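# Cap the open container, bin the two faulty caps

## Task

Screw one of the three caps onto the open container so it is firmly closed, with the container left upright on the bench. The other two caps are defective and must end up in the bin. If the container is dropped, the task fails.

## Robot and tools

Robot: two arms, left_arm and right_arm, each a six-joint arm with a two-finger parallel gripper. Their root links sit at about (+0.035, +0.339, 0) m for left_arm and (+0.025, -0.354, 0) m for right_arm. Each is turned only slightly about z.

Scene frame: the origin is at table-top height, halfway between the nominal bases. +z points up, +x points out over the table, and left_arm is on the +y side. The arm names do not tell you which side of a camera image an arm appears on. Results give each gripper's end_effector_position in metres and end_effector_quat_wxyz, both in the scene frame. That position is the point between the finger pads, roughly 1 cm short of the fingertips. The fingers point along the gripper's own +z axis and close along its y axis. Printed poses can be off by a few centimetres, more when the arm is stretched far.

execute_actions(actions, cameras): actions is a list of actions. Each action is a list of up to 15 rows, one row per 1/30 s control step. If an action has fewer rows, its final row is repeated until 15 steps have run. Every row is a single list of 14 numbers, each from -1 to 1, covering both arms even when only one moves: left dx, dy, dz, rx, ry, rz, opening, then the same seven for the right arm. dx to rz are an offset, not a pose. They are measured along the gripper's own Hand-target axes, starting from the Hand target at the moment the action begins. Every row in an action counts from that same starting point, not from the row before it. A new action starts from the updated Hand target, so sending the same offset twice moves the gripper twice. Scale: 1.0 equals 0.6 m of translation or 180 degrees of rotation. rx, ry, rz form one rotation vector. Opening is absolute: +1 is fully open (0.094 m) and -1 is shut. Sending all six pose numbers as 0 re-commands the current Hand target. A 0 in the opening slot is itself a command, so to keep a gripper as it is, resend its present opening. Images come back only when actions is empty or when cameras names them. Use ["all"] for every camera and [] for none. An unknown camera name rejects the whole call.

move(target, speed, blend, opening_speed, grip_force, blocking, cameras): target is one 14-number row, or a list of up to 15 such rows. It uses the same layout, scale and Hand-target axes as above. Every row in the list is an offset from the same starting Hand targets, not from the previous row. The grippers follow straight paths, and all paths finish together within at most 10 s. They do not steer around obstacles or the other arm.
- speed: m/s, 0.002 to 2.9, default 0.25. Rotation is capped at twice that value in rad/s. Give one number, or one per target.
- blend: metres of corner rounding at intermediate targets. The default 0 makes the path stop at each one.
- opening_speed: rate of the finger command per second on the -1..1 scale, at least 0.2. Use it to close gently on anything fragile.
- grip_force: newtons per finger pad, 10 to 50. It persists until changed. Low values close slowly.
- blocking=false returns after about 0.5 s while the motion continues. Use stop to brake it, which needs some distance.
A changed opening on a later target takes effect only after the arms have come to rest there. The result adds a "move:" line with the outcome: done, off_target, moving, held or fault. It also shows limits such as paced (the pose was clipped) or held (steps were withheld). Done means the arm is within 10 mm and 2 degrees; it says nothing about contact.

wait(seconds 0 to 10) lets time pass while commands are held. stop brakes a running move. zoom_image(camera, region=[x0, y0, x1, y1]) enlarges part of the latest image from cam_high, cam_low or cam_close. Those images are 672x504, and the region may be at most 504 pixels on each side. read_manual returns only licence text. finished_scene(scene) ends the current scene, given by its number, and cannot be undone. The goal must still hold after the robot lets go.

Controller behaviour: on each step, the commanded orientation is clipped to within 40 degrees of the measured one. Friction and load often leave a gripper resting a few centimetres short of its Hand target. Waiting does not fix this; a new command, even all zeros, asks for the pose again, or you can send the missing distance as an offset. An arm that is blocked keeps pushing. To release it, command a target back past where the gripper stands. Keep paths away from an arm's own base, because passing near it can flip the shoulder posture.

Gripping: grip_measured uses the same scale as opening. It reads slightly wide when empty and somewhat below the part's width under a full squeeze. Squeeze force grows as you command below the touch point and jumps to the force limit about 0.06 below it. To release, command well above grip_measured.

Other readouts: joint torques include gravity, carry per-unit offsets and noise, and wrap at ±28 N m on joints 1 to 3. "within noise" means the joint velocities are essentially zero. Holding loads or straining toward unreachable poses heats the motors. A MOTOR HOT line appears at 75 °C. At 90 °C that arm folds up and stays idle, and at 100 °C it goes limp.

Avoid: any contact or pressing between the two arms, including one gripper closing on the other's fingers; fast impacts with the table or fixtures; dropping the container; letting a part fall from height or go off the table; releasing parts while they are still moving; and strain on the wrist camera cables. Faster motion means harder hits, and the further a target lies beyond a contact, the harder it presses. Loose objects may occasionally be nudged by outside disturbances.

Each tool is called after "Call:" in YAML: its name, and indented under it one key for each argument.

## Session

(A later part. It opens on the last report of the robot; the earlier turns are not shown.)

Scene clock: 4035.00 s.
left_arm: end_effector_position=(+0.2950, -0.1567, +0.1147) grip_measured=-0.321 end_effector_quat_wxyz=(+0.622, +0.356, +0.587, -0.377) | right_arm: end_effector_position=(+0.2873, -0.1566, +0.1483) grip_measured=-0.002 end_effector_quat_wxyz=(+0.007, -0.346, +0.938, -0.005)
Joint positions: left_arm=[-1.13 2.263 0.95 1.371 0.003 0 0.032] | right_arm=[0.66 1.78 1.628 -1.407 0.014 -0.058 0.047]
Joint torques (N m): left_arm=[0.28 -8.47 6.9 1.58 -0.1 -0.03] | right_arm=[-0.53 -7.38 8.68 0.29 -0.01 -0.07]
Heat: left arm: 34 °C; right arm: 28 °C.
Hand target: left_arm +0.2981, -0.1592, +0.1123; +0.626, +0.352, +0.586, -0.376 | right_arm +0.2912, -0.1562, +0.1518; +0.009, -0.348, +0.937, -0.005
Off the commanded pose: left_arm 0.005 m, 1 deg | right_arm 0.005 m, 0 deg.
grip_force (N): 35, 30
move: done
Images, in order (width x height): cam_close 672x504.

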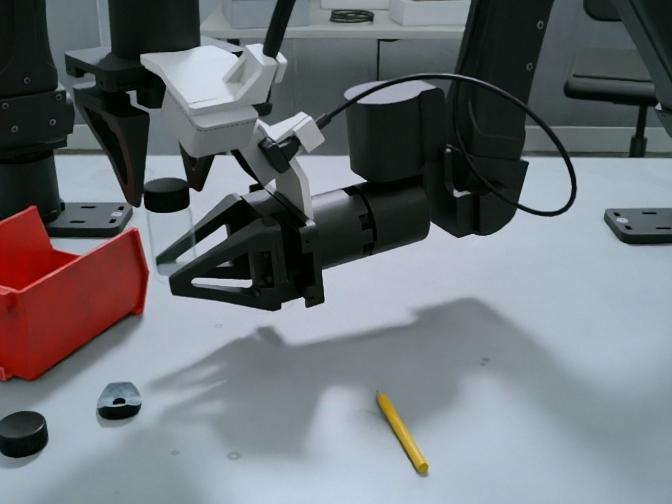

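Call:
zoom_image:
  camera: "cam_close"
  region: [125, 165, 225, 300]

Scaled by 3.733 from the camera's 672x504 image, which has a finer 960x720 frame.

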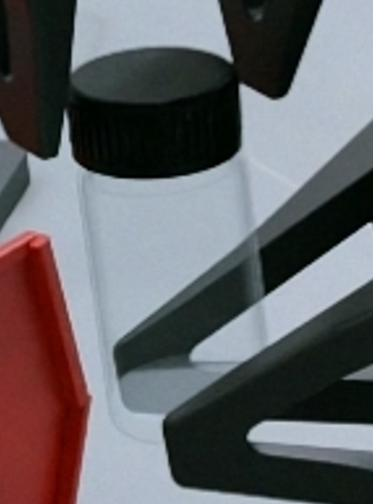

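Call:
move:
  target: [0,0,0,0,0,0,-0.45,0,0,0,0,0,0,-0.45]
  opening_speed: 0.8
  cameras: ["cam_close"]

Call:
zoom_image:
  camera: "cam_close"
  region: [125, 165, 225, 300]

Scene clock: 4059.60 s.
left_arm: end_effector_position=(+0.2950, -0.1567, +0.1147) grip_measured=-0.321 end_effector_quat_wxyz=(+0.622, +0.356, +0.587, -0.377) | right_arm: end_effector_position=(+0.2872, -0.1567, +0.1483) grip_measured=-0.336 end_effector_quat_wxyz=(+0.007, -0.346, +0.938, -0.005)
Joint positions: left_arm=[-1.13 2.263 0.95 1.371 0.003 0 0.032] | right_arm=[0.66 1.78 1.628 -1.408 0.014 -0.058 0.031]
Joint torques (N m): left_arm=[0.12 -8.49 6.72 1.58 -0.12 -0.02] | right_arm=[-0.51 -7.38 8.66 0.28 0 -0.07]
Heat: left arm: 33 °C; right arm: 29 °C.
Hand target: left_arm +0.2981, -0.1592, +0.1123; +0.626, +0.352, +0.586, -0.376 | right_arm +0.2911, -0.1562, +0.1518; +0.009, -0.348, +0.937, -0.005
Off the commanded pose: left_arm 0.005 m, 1 deg | right_arm 0.005 m, 0 deg.
grip_force (N): 35, 30
move: done
Images, in order (width x height): cam_close 672x504.

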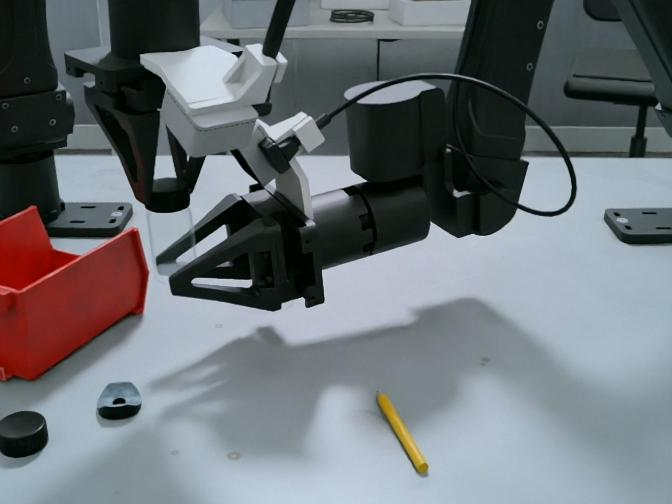

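Scaled by 3.733 from the camera's 672x504 image, which has a finer 960x720 frame.

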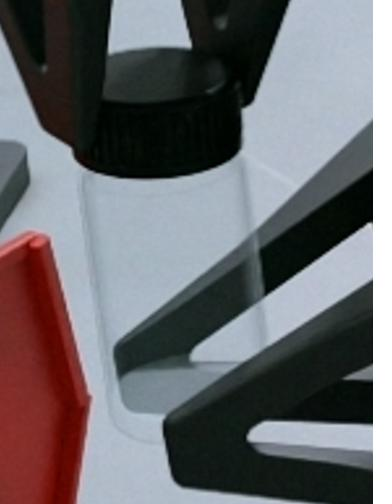

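Call:
move:
  target: [0,0,0,0,0,0,-0.45,-0.0006,0.0128,0,0,0,0,-0.45]
  speed: 0.03
  cameras: ["cam_close"]

Call:
zoom_image:
  camera: "cam_close"
  region: [125, 165, 225, 300]

Scene clock: 4066.37 s.
left_arm: end_effector_position=(+0.2950, -0.1567, +0.1147) grip_measured=-0.321 end_effector_quat_wxyz=(+0.622, +0.356, +0.587, -0.377) | right_arm: end_effector_position=(+0.2864, -0.1557, +0.1483) grip_measured=-0.337 end_effector_quat_wxyz=(+0.007, -0.347, +0.938, -0.006)
Joint positions: left_arm=[-1.13 2.263 0.95 1.371 0.003 0 0.032] | right_arm=[0.665 1.78 1.628 -1.408 0.016 -0.055 0.031]
Joint torques (N m): left_arm=[0.02 -8.31 6.8 1.58 -0.11 -0.04] | right_arm=[0.9 -7.36 8.61 0.28 -0.02 0.11]
Heat: left arm: 33 °C; right arm: 29 °C.
Hand target: left_arm +0.2981, -0.1592, +0.1123; +0.626, +0.352, +0.586, -0.376 | right_arm +0.2864, -0.1502, +0.1516; +0.009, -0.348, +0.937, -0.005
Off the commanded pose: left_arm 0.005 m, 1 deg | right_arm 0.006 m, 0 deg.
grip_force (N): 35, 30
move: done
Images, in order (width x height): cam_close 672x504.

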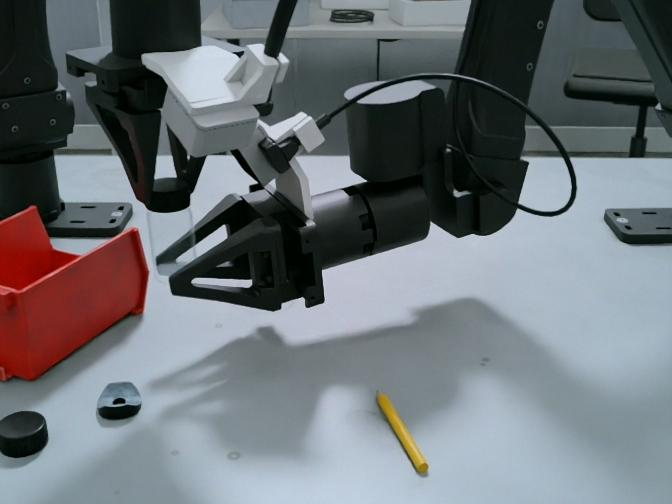

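Scaled by 3.733 from the camera's 672x504 image, which has a finer 960x720 frame.

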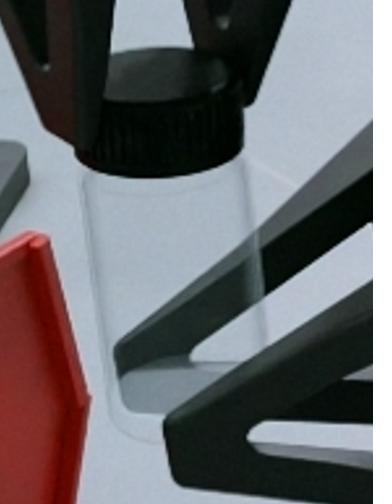

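Call:
move:
  target: [0,0,0,0,0,0,-0.45,-0.0003,0.007,0,0,0,0,-0.45]
  speed: 0.03
  cameras: ["cam_close"]

Call:
zoom_image:
  camera: "cam_close"
  region: [125, 165, 225, 300]

Scene clock: 4069.73 s.
left_arm: end_effector_position=(+0.2950, -0.1567, +0.1148) grip_measured=-0.321 end_effector_quat_wxyz=(+0.622, +0.356, +0.586, -0.377) | right_arm: end_effector_position=(+0.2860, -0.1551, +0.1484) grip_measured=-0.337 end_effector_quat_wxyz=(+0.009, -0.346, +0.938, -0.012)
Joint positions: left_arm=[-1.13 2.263 0.95 1.371 0.003 0 0.032] | right_arm=[0.673 1.78 1.628 -1.408 0.028 -0.044 0.031]
Joint torques (N m): left_arm=[-0.02 -8.49 6.74 1.58 -0.11 -0.07] | right_arm=[1.16 -7.38 8.58 0.29 -0.11 0.13]
Heat: left arm: 34 °C; right arm: 29 °C.
Hand target: left_arm +0.2981, -0.1592, +0.1123; +0.626, +0.352, +0.586, -0.376 | right_arm +0.2839, -0.1469, +0.1516; +0.009, -0.348, +0.937, -0.005
Off the commanded pose: left_arm 0.005 m, 1 deg | right_arm 0.009 m, 1 deg.
grip_force (N): 35, 30
move: done
Images, in order (width x height): cam_close 672x504.

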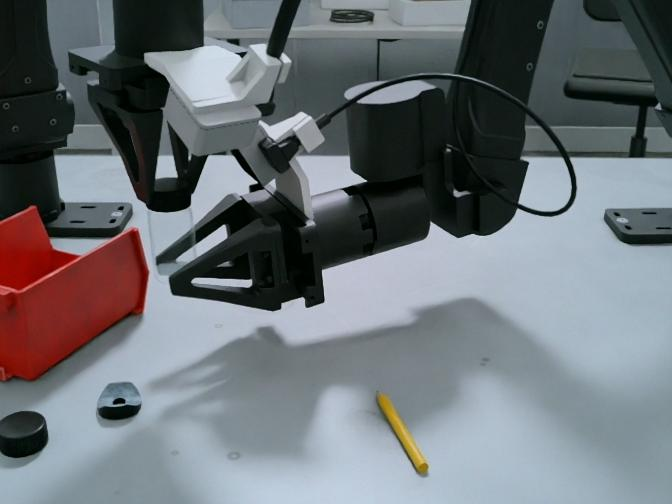

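Scaled by 3.733 from the camera's 672x504 image, which has a finer 960x720 frame.

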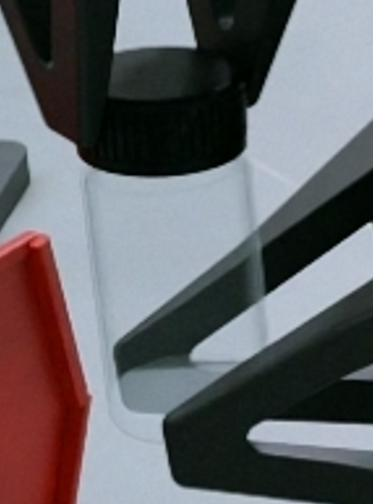

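Call:
move:
  target:
    - [0,0,0,0,0,0,-0.45,0.0001,-0.0066,0,0,0,0,-0.45]
    - [0,0,0,0,0,0,-0.45,0.0001,-0.0066,0,0,0,0,0.05]
  speed: 0.05
  cameras: ["cam_close"]

Call:
zoom_image:
  camera: "cam_close"
  region: [125, 165, 225, 300]

Scene clock: 4094.33 s.
left_arm: end_effector_position=(+0.2950, -0.1567, +0.1150) grip_measured=-0.321 end_effector_quat_wxyz=(+0.622, +0.356, +0.586, -0.378) | right_arm: end_effector_position=(+0.2858, -0.1549, +0.1484) grip_measured=+0.048 end_effector_quat_wxyz=(+0.009, -0.346, +0.938, -0.011)
Joint positions: left_arm=[-1.13 2.263 0.95 1.372 0.003 0 0.032] | right_arm=[0.673 1.78 1.628 -1.408 0.027 -0.044 0.049]
Joint torques (N m): left_arm=[0.03 -8.49 6.78 1.58 -0.08 -0.05] | right_arm=[0.29 -7.34 8.66 0.28 -0.11 0.03]
Heat: left arm: 34 °C; right arm: 29 °C.
Hand target: left_arm +0.2981, -0.1592, +0.1123; +0.626, +0.352, +0.586, -0.376 | right_arm +0.2865, -0.1500, +0.1516; +0.009, -0.348, +0.937, -0.005
Off the commanded pose: left_arm 0.005 m, 1 deg | right_arm 0.006 m, 1 deg.
grip_force (N): 35, 30
move: done
Images, in order (width x height): cam_close 672x504.

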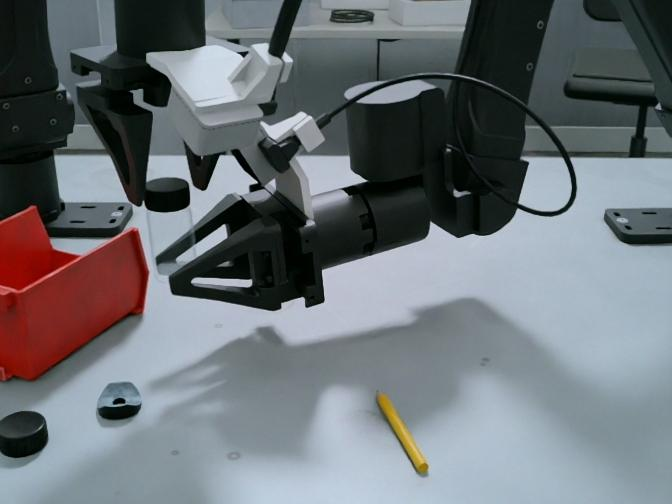

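Scaled by 3.733 from the camera's 672x504 image, which has a finer 960x720 frame.

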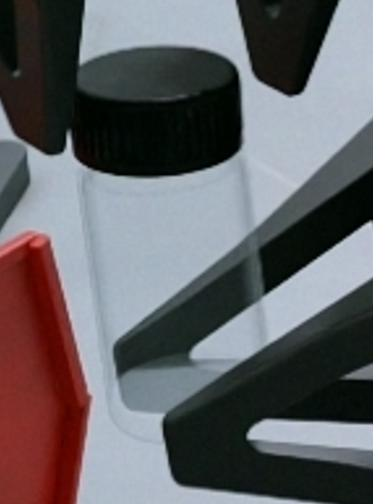

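Call:
move:
  target: [-0.0125,0,0,0,-0.0096,0,-0.45,0,0,0,0,0,0,0.05]
  speed: 0.05
  cameras: ["cam_close"]

Call:
zoom_image:
  camera: "cam_close"
  region: [125, 150, 225, 285]

Scene clock: 4099.90 s.
left_arm: end_effector_position=(+0.2948, -0.1562, +0.1217) grip_measured=-0.321 end_effector_quat_wxyz=(+0.630, +0.351, +0.578, -0.382) | right_arm: end_effector_position=(+0.2858, -0.1549, +0.1484) grip_measured=+0.048 end_effector_quat_wxyz=(+0.009, -0.346, +0.938, -0.011)
Joint positions: left_arm=[-1.13 2.263 0.95 1.399 0.003 0 0.032] | right_arm=[0.673 1.78 1.628 -1.408 0.027 -0.044 0.049]
Joint torques (N m): left_arm=[-0.14 -8.38 6.87 1.54 -0.14 -0.03] | right_arm=[0.25 -7.34 8.65 0.29 -0.12 0.04]
Heat: left arm: 34 °C; right arm: 29 °C.
Hand target: left_arm +0.2979, -0.1587, +0.1198; +0.634, +0.346, +0.576, -0.381 | right_arm +0.2865, -0.1500, +0.1516; +0.009, -0.348, +0.937, -0.005
Off the commanded pose: left_arm 0.004 m, 1 deg | right_arm 0.006 m, 1 deg.
grip_force (N): 35, 30
move: done
Images, in order (width x height): cam_close 672x504.

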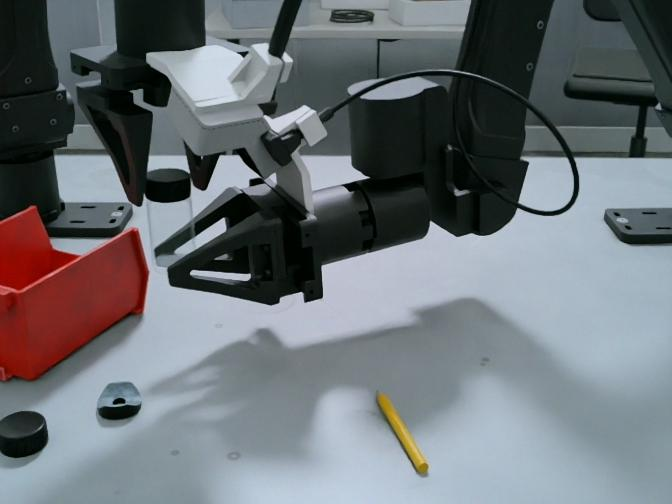

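Scaled by 3.733 from the camera's 672x504 image, which has a finer 960x720 frame.

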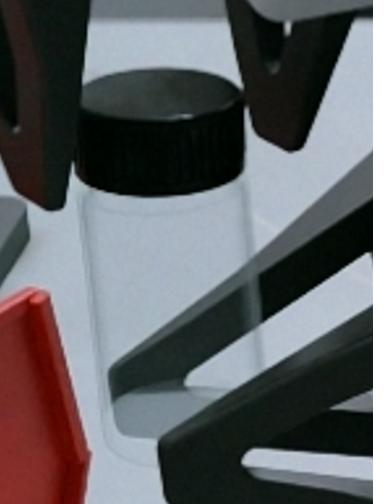

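Call:
move:
  target: [0,0,0,0,0,0,-0.45,-0.0063,-0.0003,-0.0083,0.0003,-0.0058,0,0.05]
  speed: 0.05
  cameras: ["cam_close"]

Call:
zoom_image:
  camera: "cam_close"
  region: [130, 150, 205, 225]

Scene clock: 4104.67 s.
left_arm: end_effector_position=(+0.2948, -0.1562, +0.1218) grip_measured=-0.321 end_effector_quat_wxyz=(+0.630, +0.351, +0.578, -0.382) | right_arm: end_effector_position=(+0.2888, -0.1526, +0.1529) grip_measured=+0.048 end_effector_quat_wxyz=(+0.017, -0.346, +0.938, -0.009)
Joint positions: left_arm=[-1.13 2.263 0.95 1.4 0.003 0 0.032] | right_arm=[0.673 1.78 1.646 -1.409 0.027 -0.044 0.049]
Joint torques (N m): left_arm=[0.05 -8.29 6.71 1.61 -0.13 -0.05] | right_arm=[0.31 -7.45 8.68 0.32 -0.11 0.04]
Heat: left arm: 34 °C; right arm: 29 °C.
Hand target: left_arm +0.2979, -0.1587, +0.1198; +0.634, +0.346, +0.576, -0.381 | right_arm +0.2893, -0.1477, +0.1567; +0.018, -0.348, +0.937, -0.002
Off the commanded pose: left_arm 0.004 m, 1 deg | right_arm 0.006 m, 1 deg.
grip_force (N): 35, 30
move: done
Images, in order (width x height): cam_close 672x504.

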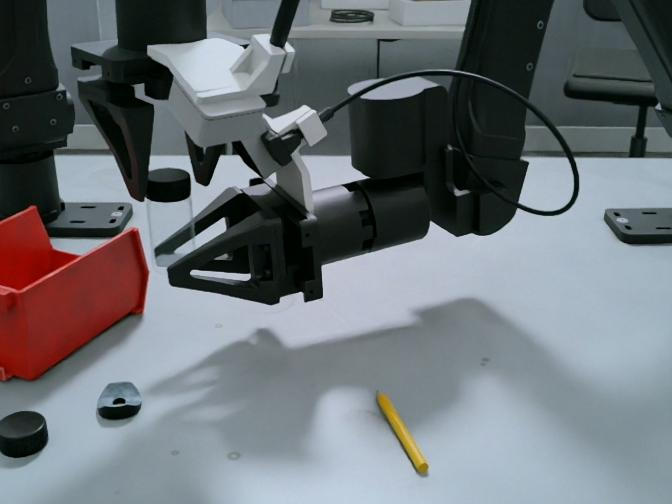

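Scaled by 6.720 from the camera's 672x504 image, which has a finer 960x720 frame.

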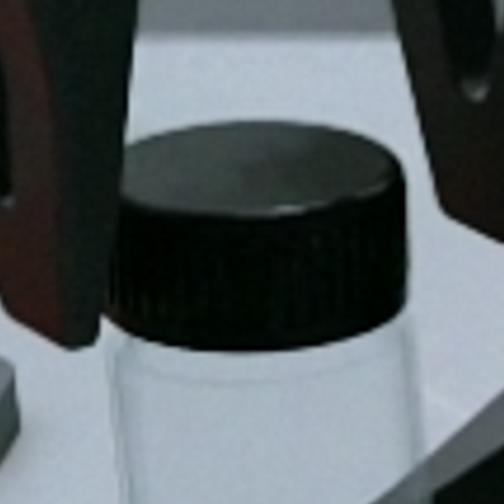

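Call:
move:
  target: [0,0,0,0,0,0,-0.45,0.0004,-0.0089,0,0,0,0,0.05]
  speed: 0.05

Call:
move:
  target: [0,0,0,0,0,0,-0.45,0,0,0,0,0,0,-0.45]
  opening_speed: 0.8
  cameras: ["cam_close"]

Call:
zoom_image:
  camera: "cam_close"
  region: [125, 150, 225, 285]

Scene clock: 4111.73 s.
left_arm: end_effector_position=(+0.2948, -0.1562, +0.1218) grip_measured=-0.321 end_effector_quat_wxyz=(+0.630, +0.351, +0.578, -0.382) | right_arm: end_effector_position=(+0.2892, -0.1531, +0.1529) grip_measured=+0.048 end_effector_quat_wxyz=(+0.017, -0.348, +0.937, -0.009)
Joint positions: left_arm=[-1.13 2.263 0.95 1.4 0.003 0 0.032] | right_arm=[0.671 1.78 1.646 -1.409 0.026 -0.05 0.049]
Joint torques (N m): left_arm=[-0.01 -8.43 6.74 1.59 -0.12 -0.04] | right_arm=[-0.79 -7.47 8.69 0.32 -0.11 -0.02]
Heat: left arm: 35 °C; right arm: 29 °C.
Hand target: left_arm +0.2979, -0.1587, +0.1198; +0.634, +0.346, +0.576, -0.381 | right_arm +0.2926, -0.1518, +0.1567; +0.018, -0.348, +0.937, -0.002
Off the commanded pose: left_arm 0.005 m, 1 deg | right_arm 0.005 m, 1 deg.
grip_force (N): 35, 30
move: done

Scene clock: 4112.97 s.
left_arm: end_effector_position=(+0.2948, -0.1562, +0.1218) grip_measured=-0.321 end_effector_quat_wxyz=(+0.630, +0.351, +0.578, -0.382) | right_arm: end_effector_position=(+0.2892, -0.1531, +0.1529) grip_measured=-0.334 end_effector_quat_wxyz=(+0.017, -0.348, +0.937, -0.009)
Joint positions: left_arm=[-1.13 2.263 0.95 1.4 0.003 0 0.032] | right_arm=[0.671 1.78 1.646 -1.409 0.026 -0.051 0.031]
Joint torques (N m): left_arm=[0.09 -8.42 6.71 1.59 -0.08 -0.04] | right_arm=[-0.76 -7.49 8.7 0.31 -0.11 -0.07]
Heat: left arm: 35 °C; right arm: 29 °C.
Hand target: left_arm +0.2979, -0.1587, +0.1197; +0.634, +0.347, +0.576, -0.381 | right_arm +0.2926, -0.1518, +0.1567; +0.018, -0.348, +0.937, -0.002
Off the commanded pose: left_arm 0.005 m, 1 deg | right_arm 0.005 m, 1 deg.
grip_force (N): 35, 30
move: done
Images, in order (width x height): cam_close 672x504.

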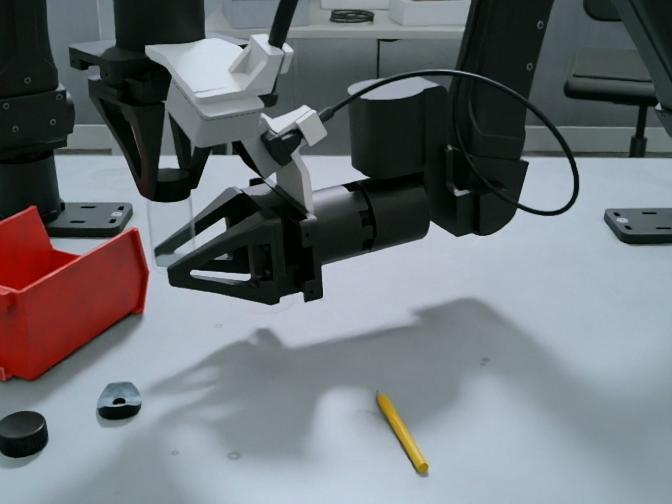

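Scaled by 3.733 from the camera's 672x504 image, which has a finer 960x720 frame.

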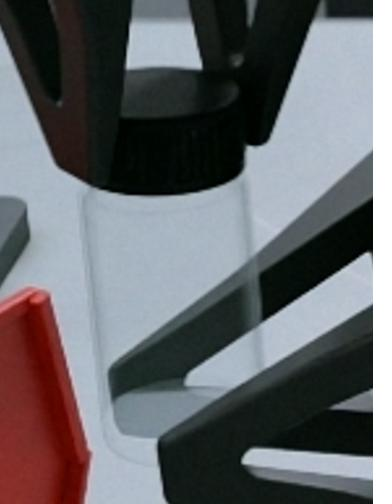

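Call:
move:
  target: [0,0,0,0,0,0,-0.45,0,0,0.0082,0.0044,0.0029,0.66,-0.45]
  speed: 0.4
  cameras: ["cam_close"]

Call:
zoom_image:
  camera: "cam_close"
  region: [125, 150, 225, 285]

Call:
zoom_image:
  camera: "cam_close"
  region: [140, 170, 195, 225]

Scene clock: 4119.83 s.
left_arm: end_effector_position=(+0.2947, -0.1561, +0.1227) grip_measured=-0.321 end_effector_quat_wxyz=(+0.631, +0.350, +0.576, -0.383) | right_arm: end_effector_position=(+0.2899, -0.1539, +0.1529) grip_measured=-0.335 end_effector_quat_wxyz=(+0.015, +0.623, +0.782, +0.010)
Joint positions: left_arm=[-1.13 2.263 0.95 1.403 0.003 0 0.032] | right_arm=[0.666 1.78 1.646 -1.409 0.024 2 0.031]
Joint torques (N m): left_arm=[0.03 -8.29 6.71 1.55 -0.08 -0.02] | right_arm=[-0.43 -6.58 8.31 0.34 -0.09 0.13]
Heat: left arm: 35 °C; right arm: 28 °C.
Hand target: left_arm +0.2979, -0.1587, +0.1198; +0.634, +0.347, +0.576, -0.381 | right_arm +0.2927, -0.1518, +0.1518; +0.009, +0.630, +0.777, +0.008
Off the commanded pose: left_arm 0.005 m, 1 deg | right_arm 0.004 m, 1 deg.
grip_force (N): 35, 30
move: done
Images, in order (width x height): cam_close 672x504.

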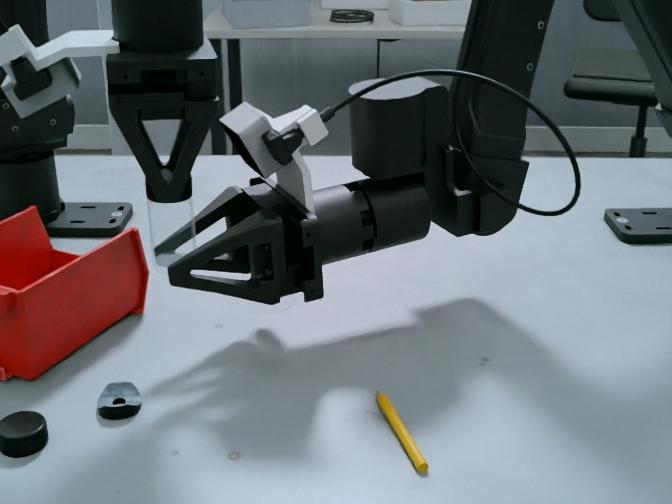

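Scaled by 3.733 from the camera's 672x504 image, which has a finer 960x720 frame.

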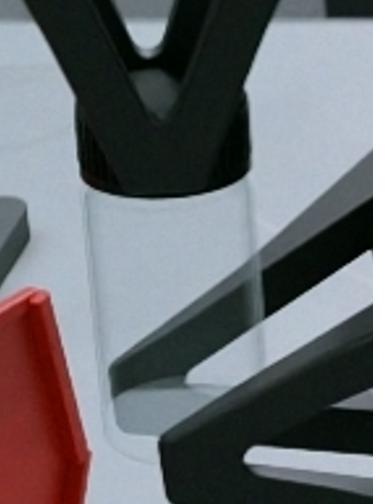

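Scaled by 9.164 from the camera's 672x504 image, which has a finer 960x720 frame.

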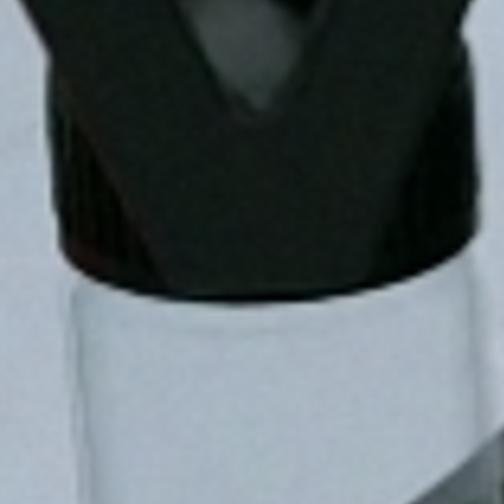

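Call:
move:
  target:
    - [0,0,0,0,0,0,-0.45,0,0,-0.0058,-0.0029,0.0014,0,-0.45]
    - [0,0,0,0,0,0,-0.45,0,0,-0.0058,-0.0029,0.0014,0,0.0]
    - [0,0,0,0,0,0,-0.45,0,0,-0.0058,-0.0032,-0.0021,-0.66,0.0]
    - [0,0,0,0,0,0,-0.45,0,0,-0.0058,-0.0032,-0.0021,-0.66,-0.45]
  speed: 0.5
  cameras: ["cam_close"]

Call:
zoom_image:
  camera: "cam_close"
  region: [125, 150, 225, 285]

Scene clock: 4134.30 s.
left_arm: end_effector_position=(+0.2947, -0.1561, +0.1228) grip_measured=-0.321 end_effector_quat_wxyz=(+0.631, +0.350, +0.576, -0.383) | right_arm: end_effector_position=(+0.2890, -0.1528, +0.1529) grip_measured=-0.335 end_effector_quat_wxyz=(+0.015, -0.346, +0.938, -0.004)
Joint positions: left_arm=[-1.13 2.263 0.95 1.403 0.003 0 0.032] | right_arm=[0.666 1.78 1.646 -1.409 0.016 -0.05 0.031]
Joint torques (N m): left_arm=[0.09 -8.44 6.67 1.52 -0.15 -0.04] | right_arm=[-0.4 -7.21 8.59 0.32 0.01 -0.07]
Heat: left arm: 36 °C; right arm: 28 °C.
Hand target: left_arm +0.2979, -0.1587, +0.1198; +0.634, +0.346, +0.576, -0.381 | right_arm +0.2927, -0.1518, +0.1553; +0.016, -0.348, +0.937, -0.003
Off the commanded pose: left_arm 0.005 m, 1 deg | right_arm 0.005 m, 0 deg.
grip_force (N): 35, 30
move: done
Images, in order (width x height): cam_close 672x504.

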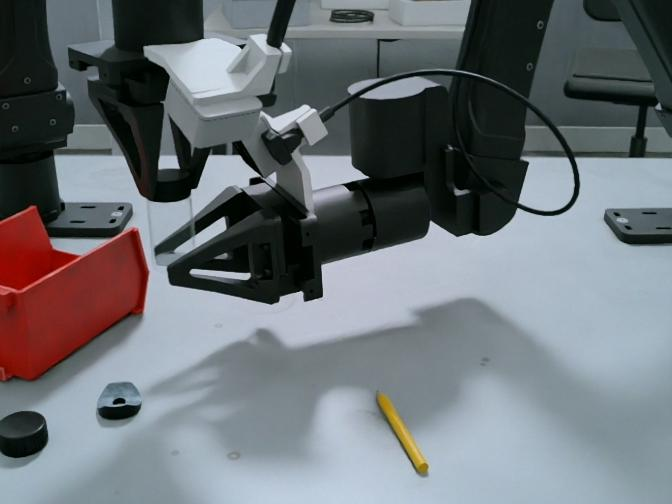

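Scaled by 3.733 from the camera's 672x504 image, which has a finer 960x720 frame.

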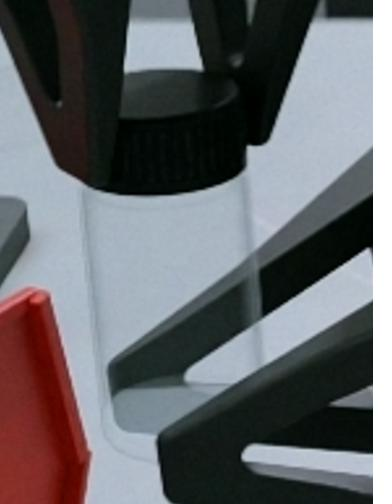

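Call:
move:
  target: [0,0,0,0,0,0,-0.45,0,0,0.0082,0.0044,0.0029,0.66,-0.45]
  speed: 0.4
  cameras: ["cam_close"]

Call:
zoom_image:
  camera: "cam_close"
  region: [140, 170, 195, 225]

Scene clock: 4141.77 s.
left_arm: end_effector_position=(+0.2947, -0.1561, +0.1238) grip_measured=-0.321 end_effector_quat_wxyz=(+0.632, +0.350, +0.575, -0.384) | right_arm: end_effector_position=(+0.2890, -0.1528, +0.1523) grip_measured=-0.335 end_effector_quat_wxyz=(+0.011, +0.621, +0.784, +0.010)
Joint positions: left_arm=[-1.13 2.263 0.95 1.408 0.003 0 0.032] | right_arm=[0.666 1.782 1.646 -1.41 0.016 1.997 0.031]
Joint torques (N m): left_arm=[-0.05 -8.36 6.68 1.5 -0.13 -0.03] | right_arm=[-0.44 -6.49 8.24 0.36 -0.01 0.21]
Heat: left arm: 36 °C; right arm: 28 °C.
Hand target: left_arm +0.2979, -0.1587, +0.1197; +0.634, +0.347, +0.576, -0.381 | right_arm +0.2928, -0.1517, +0.1504; +0.009, +0.630, +0.777, +0.006
Off the commanded pose: left_arm 0.006 m, 1 deg | right_arm 0.004 m, 1 deg.
grip_force (N): 35, 30
move: done
Images, in order (width x height): cam_close 672x504.

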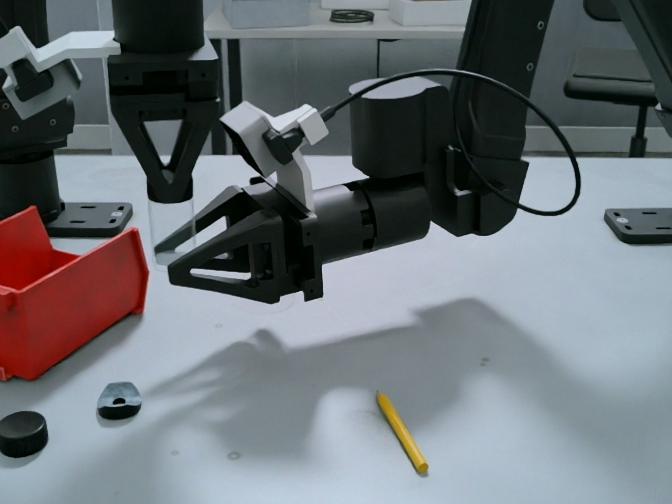

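Scaled by 9.164 from the camera's 672x504 image, which has a finer 960x720 frame.

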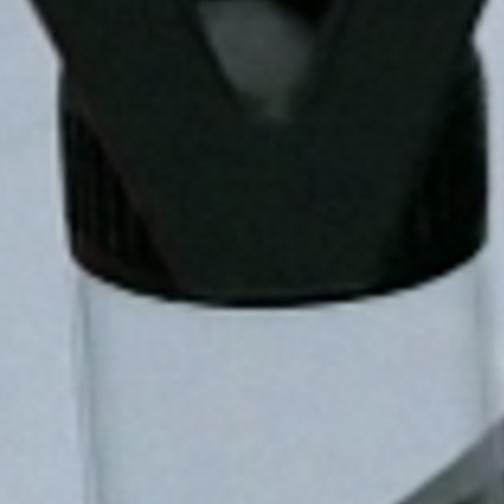

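Call:
move:
  target:
    - [0,0,0,0,0,0,-0.45,0,0,-0.0058,-0.0029,0.0014,0,-0.45]
    - [0,0,0,0,0,0,-0.45,0,0,-0.0058,-0.0029,0.0014,0,0.0]
    - [0,0,0,0,0,0,-0.45,0,0,-0.0058,-0.0032,-0.0021,-0.66,0.0]
    - [0,0,0,0,0,0,-0.45,0,0,-0.0058,-0.0032,-0.0021,-0.66,-0.45]
  speed: 0.5
  cameras: ["cam_close"]

Call:
zoom_image:
  camera: "cam_close"
  region: [125, 150, 225, 285]

Call:
zoom_image:
  camera: "cam_close"
  region: [140, 170, 195, 225]

Scene clock: 4151.40 s.
left_arm: end_effector_position=(+0.2947, -0.1560, +0.1239) grip_measured=-0.321 end_effector_quat_wxyz=(+0.632, +0.349, +0.575, -0.384) | right_arm: end_effector_position=(+0.2888, -0.1526, +0.1523) grip_measured=-0.334 end_effector_quat_wxyz=(+0.014, -0.346, +0.938, -0.003)
Joint positions: left_arm=[-1.13 2.263 0.95 1.408 0.003 0 0.032] | right_arm=[0.666 1.782 1.646 -1.41 0.015 -0.05 0.031]
Joint torques (N m): left_arm=[-0.02 -8.39 6.83 1.48 -0.08 -0.08] | right_arm=[-0.4 -7.12 8.46 0.34 0.01 -0.07]
Heat: left arm: 35 °C; right arm: 28 °C.
Hand target: left_arm +0.2979, -0.1587, +0.1198; +0.634, +0.346, +0.576, -0.381 | right_arm +0.2927, -0.1517, +0.1539; +0.014, -0.348, +0.937, -0.003
Off the commanded pose: left_arm 0.006 m, 1 deg | right_arm 0.004 m, 0 deg.
grip_force (N): 35, 30
move: done
Images, in order (width x height): cam_close 672x504.

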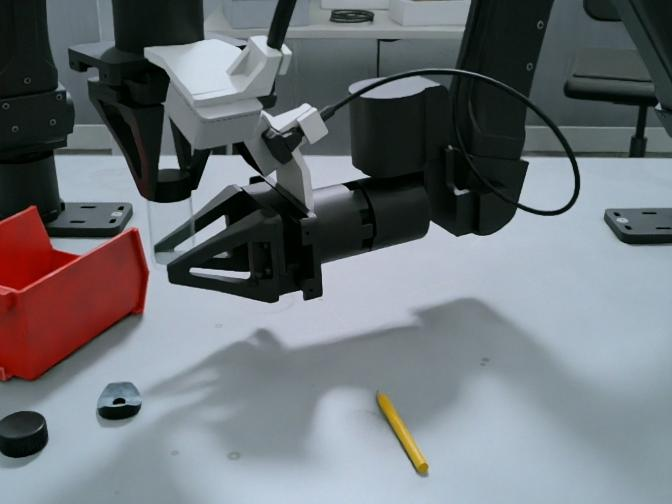

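Scaled by 3.733 from the camera's 672x504 image, which has a finer 960x720 frame.

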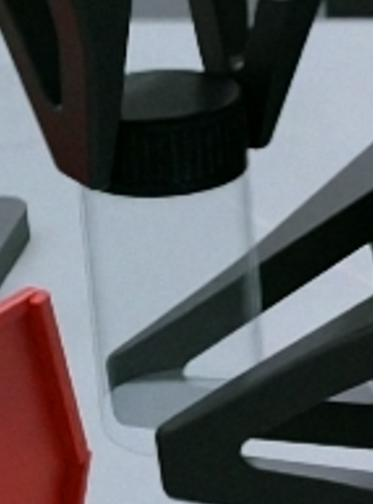

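Scaled by 9.164 from the camera's 672x504 image, which has a finer 960x720 frame.

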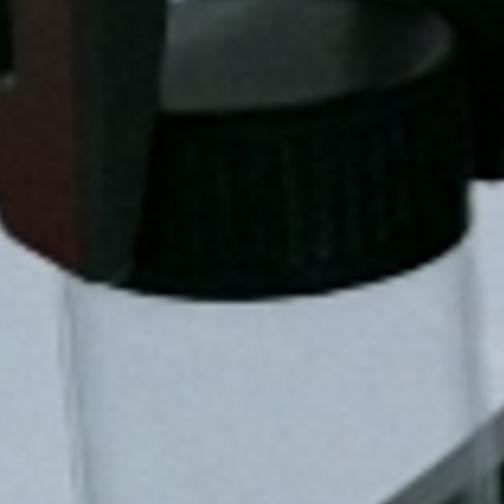

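Call:
move:
  target: [0,0,0,0,0,0,-0.45,0,0,0.0082,0.0044,0.0029,0.66,-0.45]
  speed: 0.4

Call:
move:
  target:
    - [0,0,0,0,0,0,-0.45,0,0,-0.0058,-0.0029,0.0014,0,-0.45]
    - [0,0,0,0,0,0,-0.45,0,0,-0.0058,-0.0029,0.0014,0,0.0]
    - [0,0,0,0,0,0,-0.45,0,0,-0.0058,-0.0032,-0.0021,-0.66,0.0]
    - [0,0,0,0,0,0,-0.45,0,0,-0.0058,-0.0032,-0.0021,-0.66,-0.45]
  speed: 0.5
  cameras: ["cam_close"]

Call:
zoom_image:
  camera: "cam_close"
  region: [125, 150, 225, 285]

Call:
zoom_image:
  camera: "cam_close"
  region: [140, 170, 195, 225]

Scene clock: 4158.57 s.
left_arm: end_effector_position=(+0.2887, -0.1590, +0.1246) grip_measured=-0.321 end_effector_quat_wxyz=(+0.625, +0.357, +0.569, -0.398) | right_arm: end_effector_position=(+0.2850, -0.1562, +0.1517) grip_measured=-0.335 end_effector_quat_wxyz=(+0.008, +0.588, +0.809, -0.002)
Joint positions: left_arm=[-1.13 2.263 0.95 1.411 0.04 -0.011 0.032] | right_arm=[0.666 1.784 1.646 -1.431 0.017 1.912 0.031]
Joint torques (N m): left_arm=[-0.08 -8.4 6.63 1.48 -0.57 0.08] | right_arm=[-0.51 -6.42 7.95 0.56 -0.04 1.02]
Heat: left arm: 35 °C; right arm: 28 °C.
Hand target: left_arm +0.2979, -0.1587, +0.1198; +0.634, +0.346, +0.576, -0.381 | right_arm +0.2929, -0.1518, +0.1489; +0.009, +0.630, +0.777, +0.004
Off the commanded pose: left_arm 0.010 m, 3 deg | right_arm 0.009 m, 6 deg.
grip_force (N): 35, 30
move: off_target (left_arm, right_arm)

Scene clock: 4164.23 s.
left_arm: end_effector_position=(+0.2943, -0.1562, +0.1246) grip_measured=-0.321 end_effector_quat_wxyz=(+0.632, +0.348, +0.575, -0.387) | right_arm: end_effector_position=(+0.2868, -0.1542, +0.1517) grip_measured=-0.334 end_effector_quat_wxyz=(+0.008, -0.346, +0.938, -0.005)
Joint positions: left_arm=[-1.13 2.263 0.95 1.411 0.005 -0.006 0.032] | right_arm=[0.666 1.784 1.646 -1.42 0.015 -0.05 0.031]
Joint torques (N m): left_arm=[-0.1 -8.44 6.78 1.48 -0.15 0.07] | right_arm=[-0.39 -6.99 8.35 0.43 0 -0.08]
Heat: left arm: 34 °C; right arm: 28 °C.
Hand target: left_arm +0.2980, -0.1587, +0.1198; +0.634, +0.346, +0.576, -0.381 | right_arm +0.2928, -0.1517, +0.1524; +0.012, -0.348, +0.937, -0.004
Off the commanded pose: left_arm 0.007 m, 1 deg | right_arm 0.007 m, 1 deg.
grip_force (N): 35, 30
move: done; target 2's new opening was sent with right_arm's hand 0.009 m and 6 deg from that target
Images, in order (width x height): cam_close 672x504.

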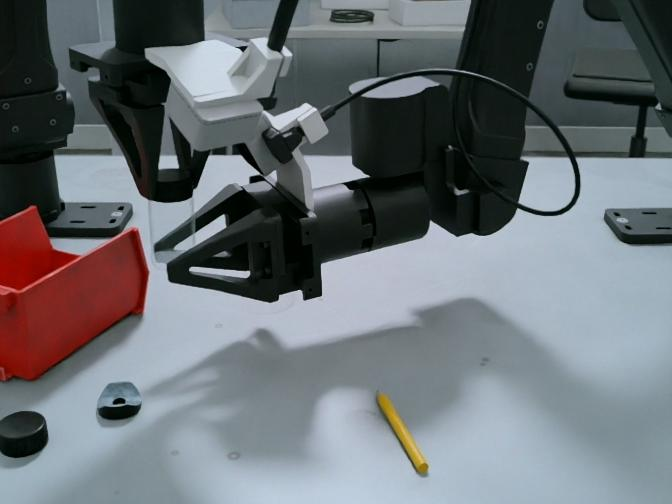

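Scaled by 3.733 from the camera's 672x504 image, which has a finer 960x720 frame.

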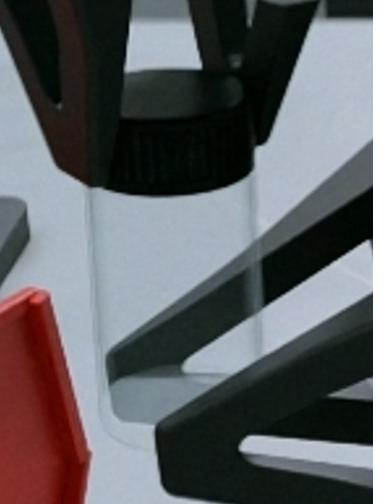

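Scaled by 9.164 from the camera's 672x504 image, which has a finer 960x720 frame.

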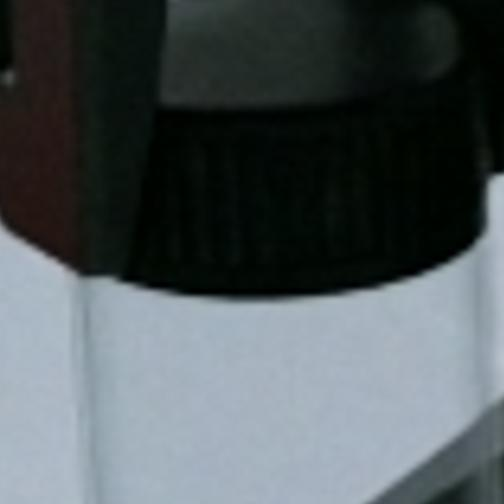

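Call:
move:
  target: [0,0,0,0,0,0,-0.45,0,0,0.003,0,0,0.08,-0.45]
  speed: 0.2
  grip_force: [48, 48]

Scene clock: 4171.67 s.
left_arm: end_effector_position=(+0.2872, -0.1596, +0.1246) grip_measured=-0.330 end_effector_quat_wxyz=(+0.623, +0.361, +0.567, -0.400) | right_arm: end_effector_position=(+0.2833, -0.1566, +0.1516) grip_measured=-0.348 end_effector_quat_wxyz=(+0.000, -0.286, +0.958, -0.007)
Joint positions: left_arm=[-1.13 2.263 0.95 1.411 0.049 -0.009 0.031] | right_arm=[0.666 1.784 1.646 -1.437 0.013 0.076 0.031]
Joint torques (N m): left_arm=[-0.06 -8.58 6.54 1.48 -0.66 0.08] | right_arm=[-0.59 -6.99 7.64 0.63 -0.03 1.16]
Heat: left arm: 34 °C; right arm: 29 °C.
Hand target: left_arm +0.2979, -0.1587, +0.1198; +0.634, +0.346, +0.576, -0.381 | right_arm +0.2929, -0.1517, +0.1506; +0.013, -0.228, +0.974, -0.002
Off the commanded pose: left_arm 0.012 m, 3 deg | right_arm 0.011 m, 7 deg.
grip_force (N): 48, 48
move: off_target (left_arm, right_arm)

Call:
move:
  target: [0,0,0,0,0,0,-0.45,0,0,0.0,0,0,0.06,-0.45]
  speed: 0.2
  cameras: ["cam_close"]

Call:
zoom_image:
  camera: "cam_close"
  region: [125, 150, 225, 285]

Scene clock: 4175.40 s.
left_arm: end_effector_position=(+0.2835, -0.1613, +0.1246) grip_measured=-0.330 end_effector_quat_wxyz=(+0.618, +0.367, +0.563, -0.408) | right_arm: end_effector_position=(+0.2797, -0.1579, +0.1517) grip_measured=-0.348 end_effector_quat_wxyz=(-0.007, -0.212, +0.977, -0.007)
Joint positions: left_arm=[-1.13 2.263 0.95 1.411 0.071 -0.013 0.031] | right_arm=[0.666 1.784 1.646 -1.452 0.007 0.228 0.031]
Joint torques (N m): left_arm=[0.1 -8.54 6.42 1.49 -0.9 0.11] | right_arm=[-0.75 -6.99 7.66 0.74 0.01 1.5]
Heat: left arm: 34 °C; right arm: 29 °C.
Hand target: left_arm +0.2979, -0.1587, +0.1198; +0.634, +0.346, +0.576, -0.381 | right_arm +0.2929, -0.1517, +0.1506; +0.013, -0.135, +0.991, -0.001
Off the commanded pose: left_arm 0.015 m, 5 deg | right_arm 0.015 m, 9 deg.
grip_force (N): 48, 48
move: off_target (left_arm, right_arm)
Images, in order (width x height): cam_close 672x504.

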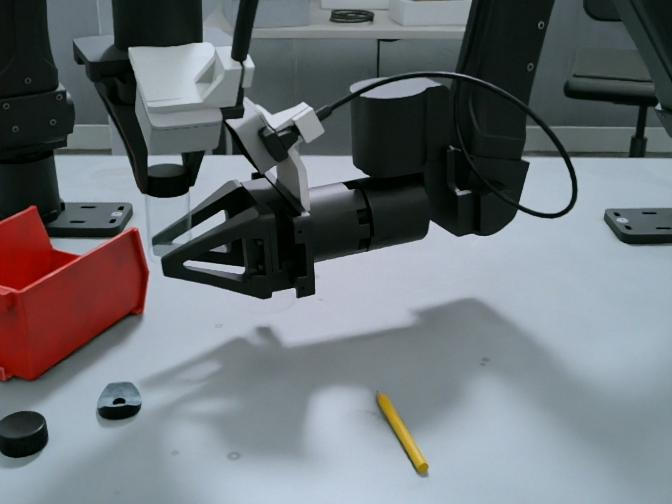

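Scaled by 3.733 from the camera's 672x504 image, which has a finer 960x720 frame.

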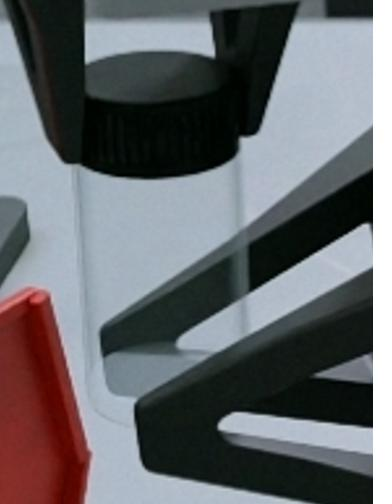

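Call:
move:
  target: [0,0,0,0,0,0,-0.45,0,0,0,0,0,-0.048,-0.45]
  speed: 0.2

Scene clock: 4182.33 s.
left_arm: end_effector_position=(+0.2865, -0.1600, +0.1246) grip_measured=-0.330 end_effector_quat_wxyz=(+0.622, +0.361, +0.567, -0.403) | right_arm: end_effector_position=(+0.2804, -0.1573, +0.1517) grip_measured=-0.348 end_effector_quat_wxyz=(-0.006, -0.239, +0.971, -0.006)
Joint positions: left_arm=[-1.13 2.263 0.95 1.411 0.053 -0.013 0.031] | right_arm=[0.666 1.784 1.646 -1.448 0.007 0.173 0.031]
Joint torques (N m): left_arm=[0.09 -8.38 6.46 1.48 -0.71 0.11] | right_arm=[-0.5 -7.05 7.6 0.76 0.07 0.59]
Heat: left arm: 34 °C; right arm: 29 °C.
Hand target: left_arm +0.2979, -0.1587, +0.1198; +0.634, +0.346, +0.576, -0.381 | right_arm +0.2929, -0.1517, +0.1506; +0.013, -0.209, +0.978, -0.002
Off the commanded pose: left_arm 0.012 m, 4 deg | right_arm 0.014 m, 4 deg.
grip_force (N): 48, 48
move: off_target (left_arm, right_arm)

Call:
move:
  target: [0,-0.0152,0,0.0169,0,0,-0.45,0,0,0,0,0,-0.03,-0.45]
  speed: 0.1

Scene clock: 4189.07 s.
left_arm: end_effector_position=(+0.2865, -0.1599, +0.1246) grip_measured=-0.330 end_effector_quat_wxyz=(+0.622, +0.362, +0.566, -0.401) | right_arm: end_effector_position=(+0.2828, -0.1558, +0.1516) grip_measured=-0.348 end_effector_quat_wxyz=(-0.001, -0.259, +0.966, -0.005)
Joint positions: left_arm=[-1.13 2.263 0.95 1.411 0.053 -0.009 0.031] | right_arm=[0.666 1.784 1.646 -1.437 0.008 0.132 0.031]
Joint torques (N m): left_arm=[0.12 -8.36 6.9 1.46 -0.06 0.04] | right_arm=[-0.46 -7.04 7.58 0.62 0.06 0.11]
Heat: left arm: 34 °C; right arm: 29 °C.
Hand target: left_arm +0.2899, -0.1630, +0.1198; +0.625, +0.363, +0.566, -0.396 | right_arm +0.2929, -0.1517, +0.1506; +0.013, -0.255, +0.967, -0.003
Off the commanded pose: left_arm 0.007 m, 1 deg | right_arm 0.011 m, 2 deg.
grip_force (N): 48, 48
move: off_target (right_arm)

Call:
move:
  target: [0,0,0,0,0,0,0.1,0,0,0,0,0,0,-0.45]
  opening_speed: 0.5
  cameras: ["cam_close"]

Call:
zoom_image:
  camera: "cam_close"
  region: [125, 150, 225, 285]

Scene clock: 4193.23 s.
left_arm: end_effector_position=(+0.2865, -0.1599, +0.1246) grip_measured=+0.098 end_effector_quat_wxyz=(+0.623, +0.363, +0.565, -0.401) | right_arm: end_effector_position=(+0.2849, -0.1542, +0.1516) grip_measured=-0.348 end_effector_quat_wxyz=(+0.004, -0.259, +0.966, -0.003)
Joint positions: left_arm=[-1.13 2.263 0.95 1.411 0.053 -0.006 0.052] | right_arm=[0.666 1.784 1.646 -1.426 0.008 0.132 0.031]
Joint torques (N m): left_arm=[0.2 -8.4 6.93 1.49 -0.08 0.03] | right_arm=[-0.4 -7.05 7.64 0.55 0.07 0.06]
Heat: left arm: 33 °C; right arm: 29 °C.
Hand target: left_arm +0.2899, -0.1630, +0.1198; +0.625, +0.363, +0.566, -0.396 | right_arm +0.2929, -0.1517, +0.1506; +0.013, -0.255, +0.967, -0.003
Off the commanded pose: left_arm 0.007 m, 1 deg | right_arm 0.008 m, 1 deg.
grip_force (N): 48, 48
move: done
Images, in order (width x height): cam_close 672x504.

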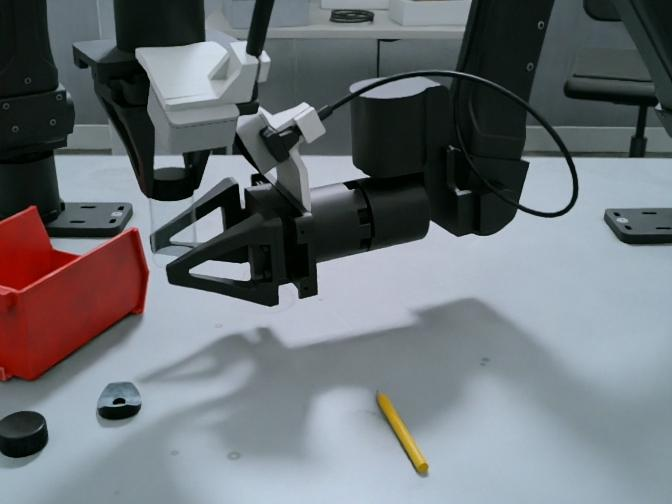

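Scaled by 3.733 from the camera's 672x504 image, which has a finer 960x720 frame.

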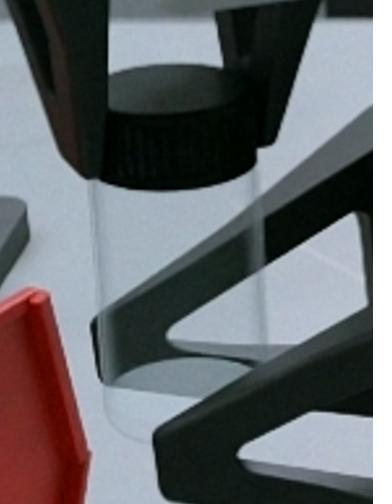

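Call:
move:
  target: [0,0,-0.22,0,0,0,0.1,0,0,0,0,0,0,-0.45]
  speed: 0.1
  cameras: ["cam_close"]

Scene clock: 4200.60 s.
left_arm: end_effector_position=(+0.2345, -0.0462, +0.0971) grip_measured=+0.098 end_effector_quat_wxyz=(+0.583, +0.387, +0.611, -0.372) | right_arm: end_effector_position=(+0.2849, -0.1542, +0.1516) grip_measured=-0.348 end_effector_quat_wxyz=(+0.004, -0.259, +0.966, -0.003)
Joint positions: left_arm=[-1.111 2.023 0.403 1.576 0.063 -0.001 0.052] | right_arm=[0.666 1.784 1.646 -1.426 0.008 0.132 0.031]
Joint torques (N m): left_arm=[0.64 -8.69 2.56 1.53 0.11 0.04] | right_arm=[-0.39 -7.06 7.65 0.55 0.06 0.06]
Heat: left arm: 34 °C; right arm: 29 °C.
Hand target: left_arm +0.2345, -0.0438, +0.1072; +0.625, +0.363, +0.566, -0.396 | right_arm +0.2929, -0.1517, +0.1506; +0.013, -0.255, +0.967, -0.003
Off the commanded pose: left_arm 0.010 m, 8 deg | right_arm 0.008 m, 1 deg.
joint sent to its limit (left arm) — joint 4 (wrist pitch), upper limit. The joint targets are off in orientation, not in position.
grip_force (N): 48, 48
move: off_target (left_arm)
Images, in order (width x height): cam_close 672x504.

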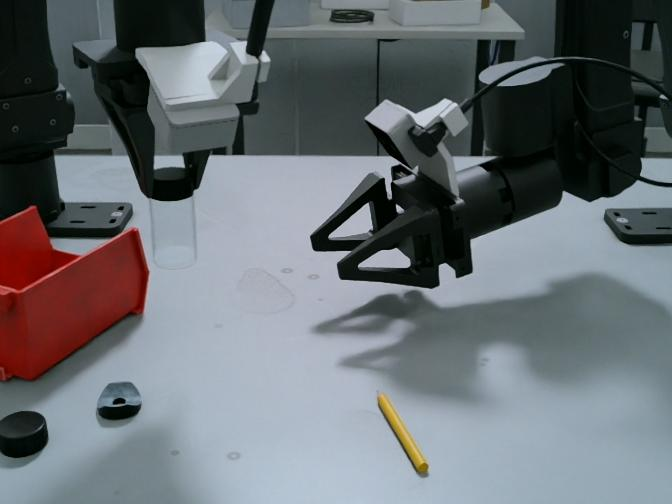

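Call:
move:
  target: [0,0,-0.1,0,0,0,0.1,-0.0379,0.0363,0.0965,-0.0008,-0.0044,0,-0.45]
  speed: 0.08
  cameras: ["cam_close"]

Call:
zoom_image:
  camera: "cam_close"
  region: [150, 210, 290, 390]

Scene clock: 4211.33 s.
left_arm: end_effector_position=(+0.2096, +0.0084, +0.0946) grip_measured=+0.098 end_effector_quat_wxyz=(+0.562, +0.399, +0.629, -0.359) | right_arm: end_effector_position=(+0.3035, -0.1235, +0.1003) grip_measured=-0.348 end_effector_quat_wxyz=(+0.021, -0.256, +0.966, +0.005)
Joint positions: left_arm=[-1.087 1.852 0.166 1.576 0.087 0.006 0.052] | right_arm=[0.702 1.879 1.562 -1.212 0.008 0.174 0.031]
Joint torques (N m): left_arm=[0.72 -6.74 2.15 1.55 0.13 0.08] | right_arm=[0.62 -8.09 5.72 0.64 0.08 0.14]
Heat: left arm: 34 °C; right arm: 29 °C.
Hand target: left_arm +0.2094, +0.0104, +0.1014; +0.625, +0.363, +0.566, -0.396 | right_arm +0.3034, -0.1214, +0.0931; +0.019, -0.255, +0.967, +0.000
Off the commanded pose: left_arm 0.007 m, 12 deg | right_arm 0.008 m, 1 deg.
joint sent to its limit (left arm) — joint 4 (wrist pitch), upper limit. The joint targets are off in orientation, not in position.
grip_force (N): 48, 48
move: off_target (left_arm)
Images, in order (width x height): cam_close 672x504.

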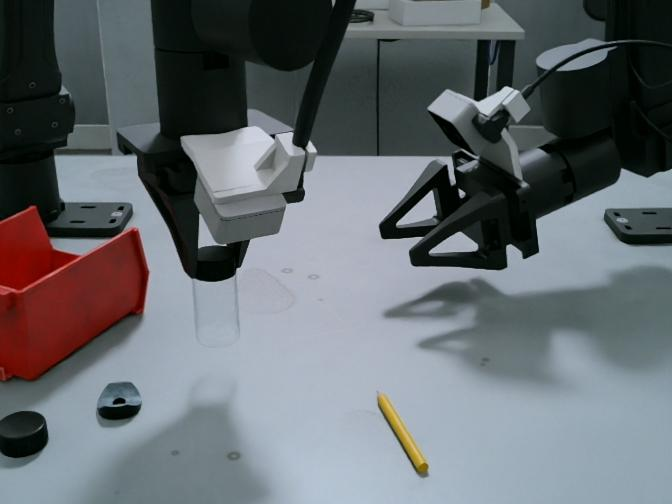

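Scaled by 2.800 from the camera's 672x504 image, which has a finer 960x720 frame.

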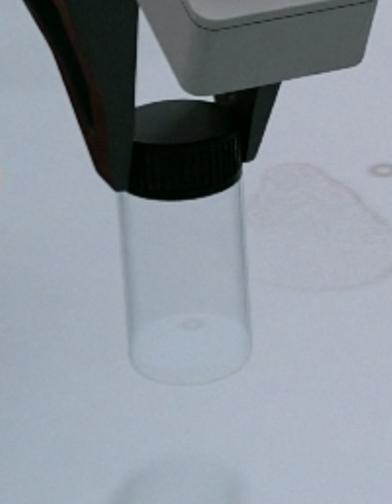

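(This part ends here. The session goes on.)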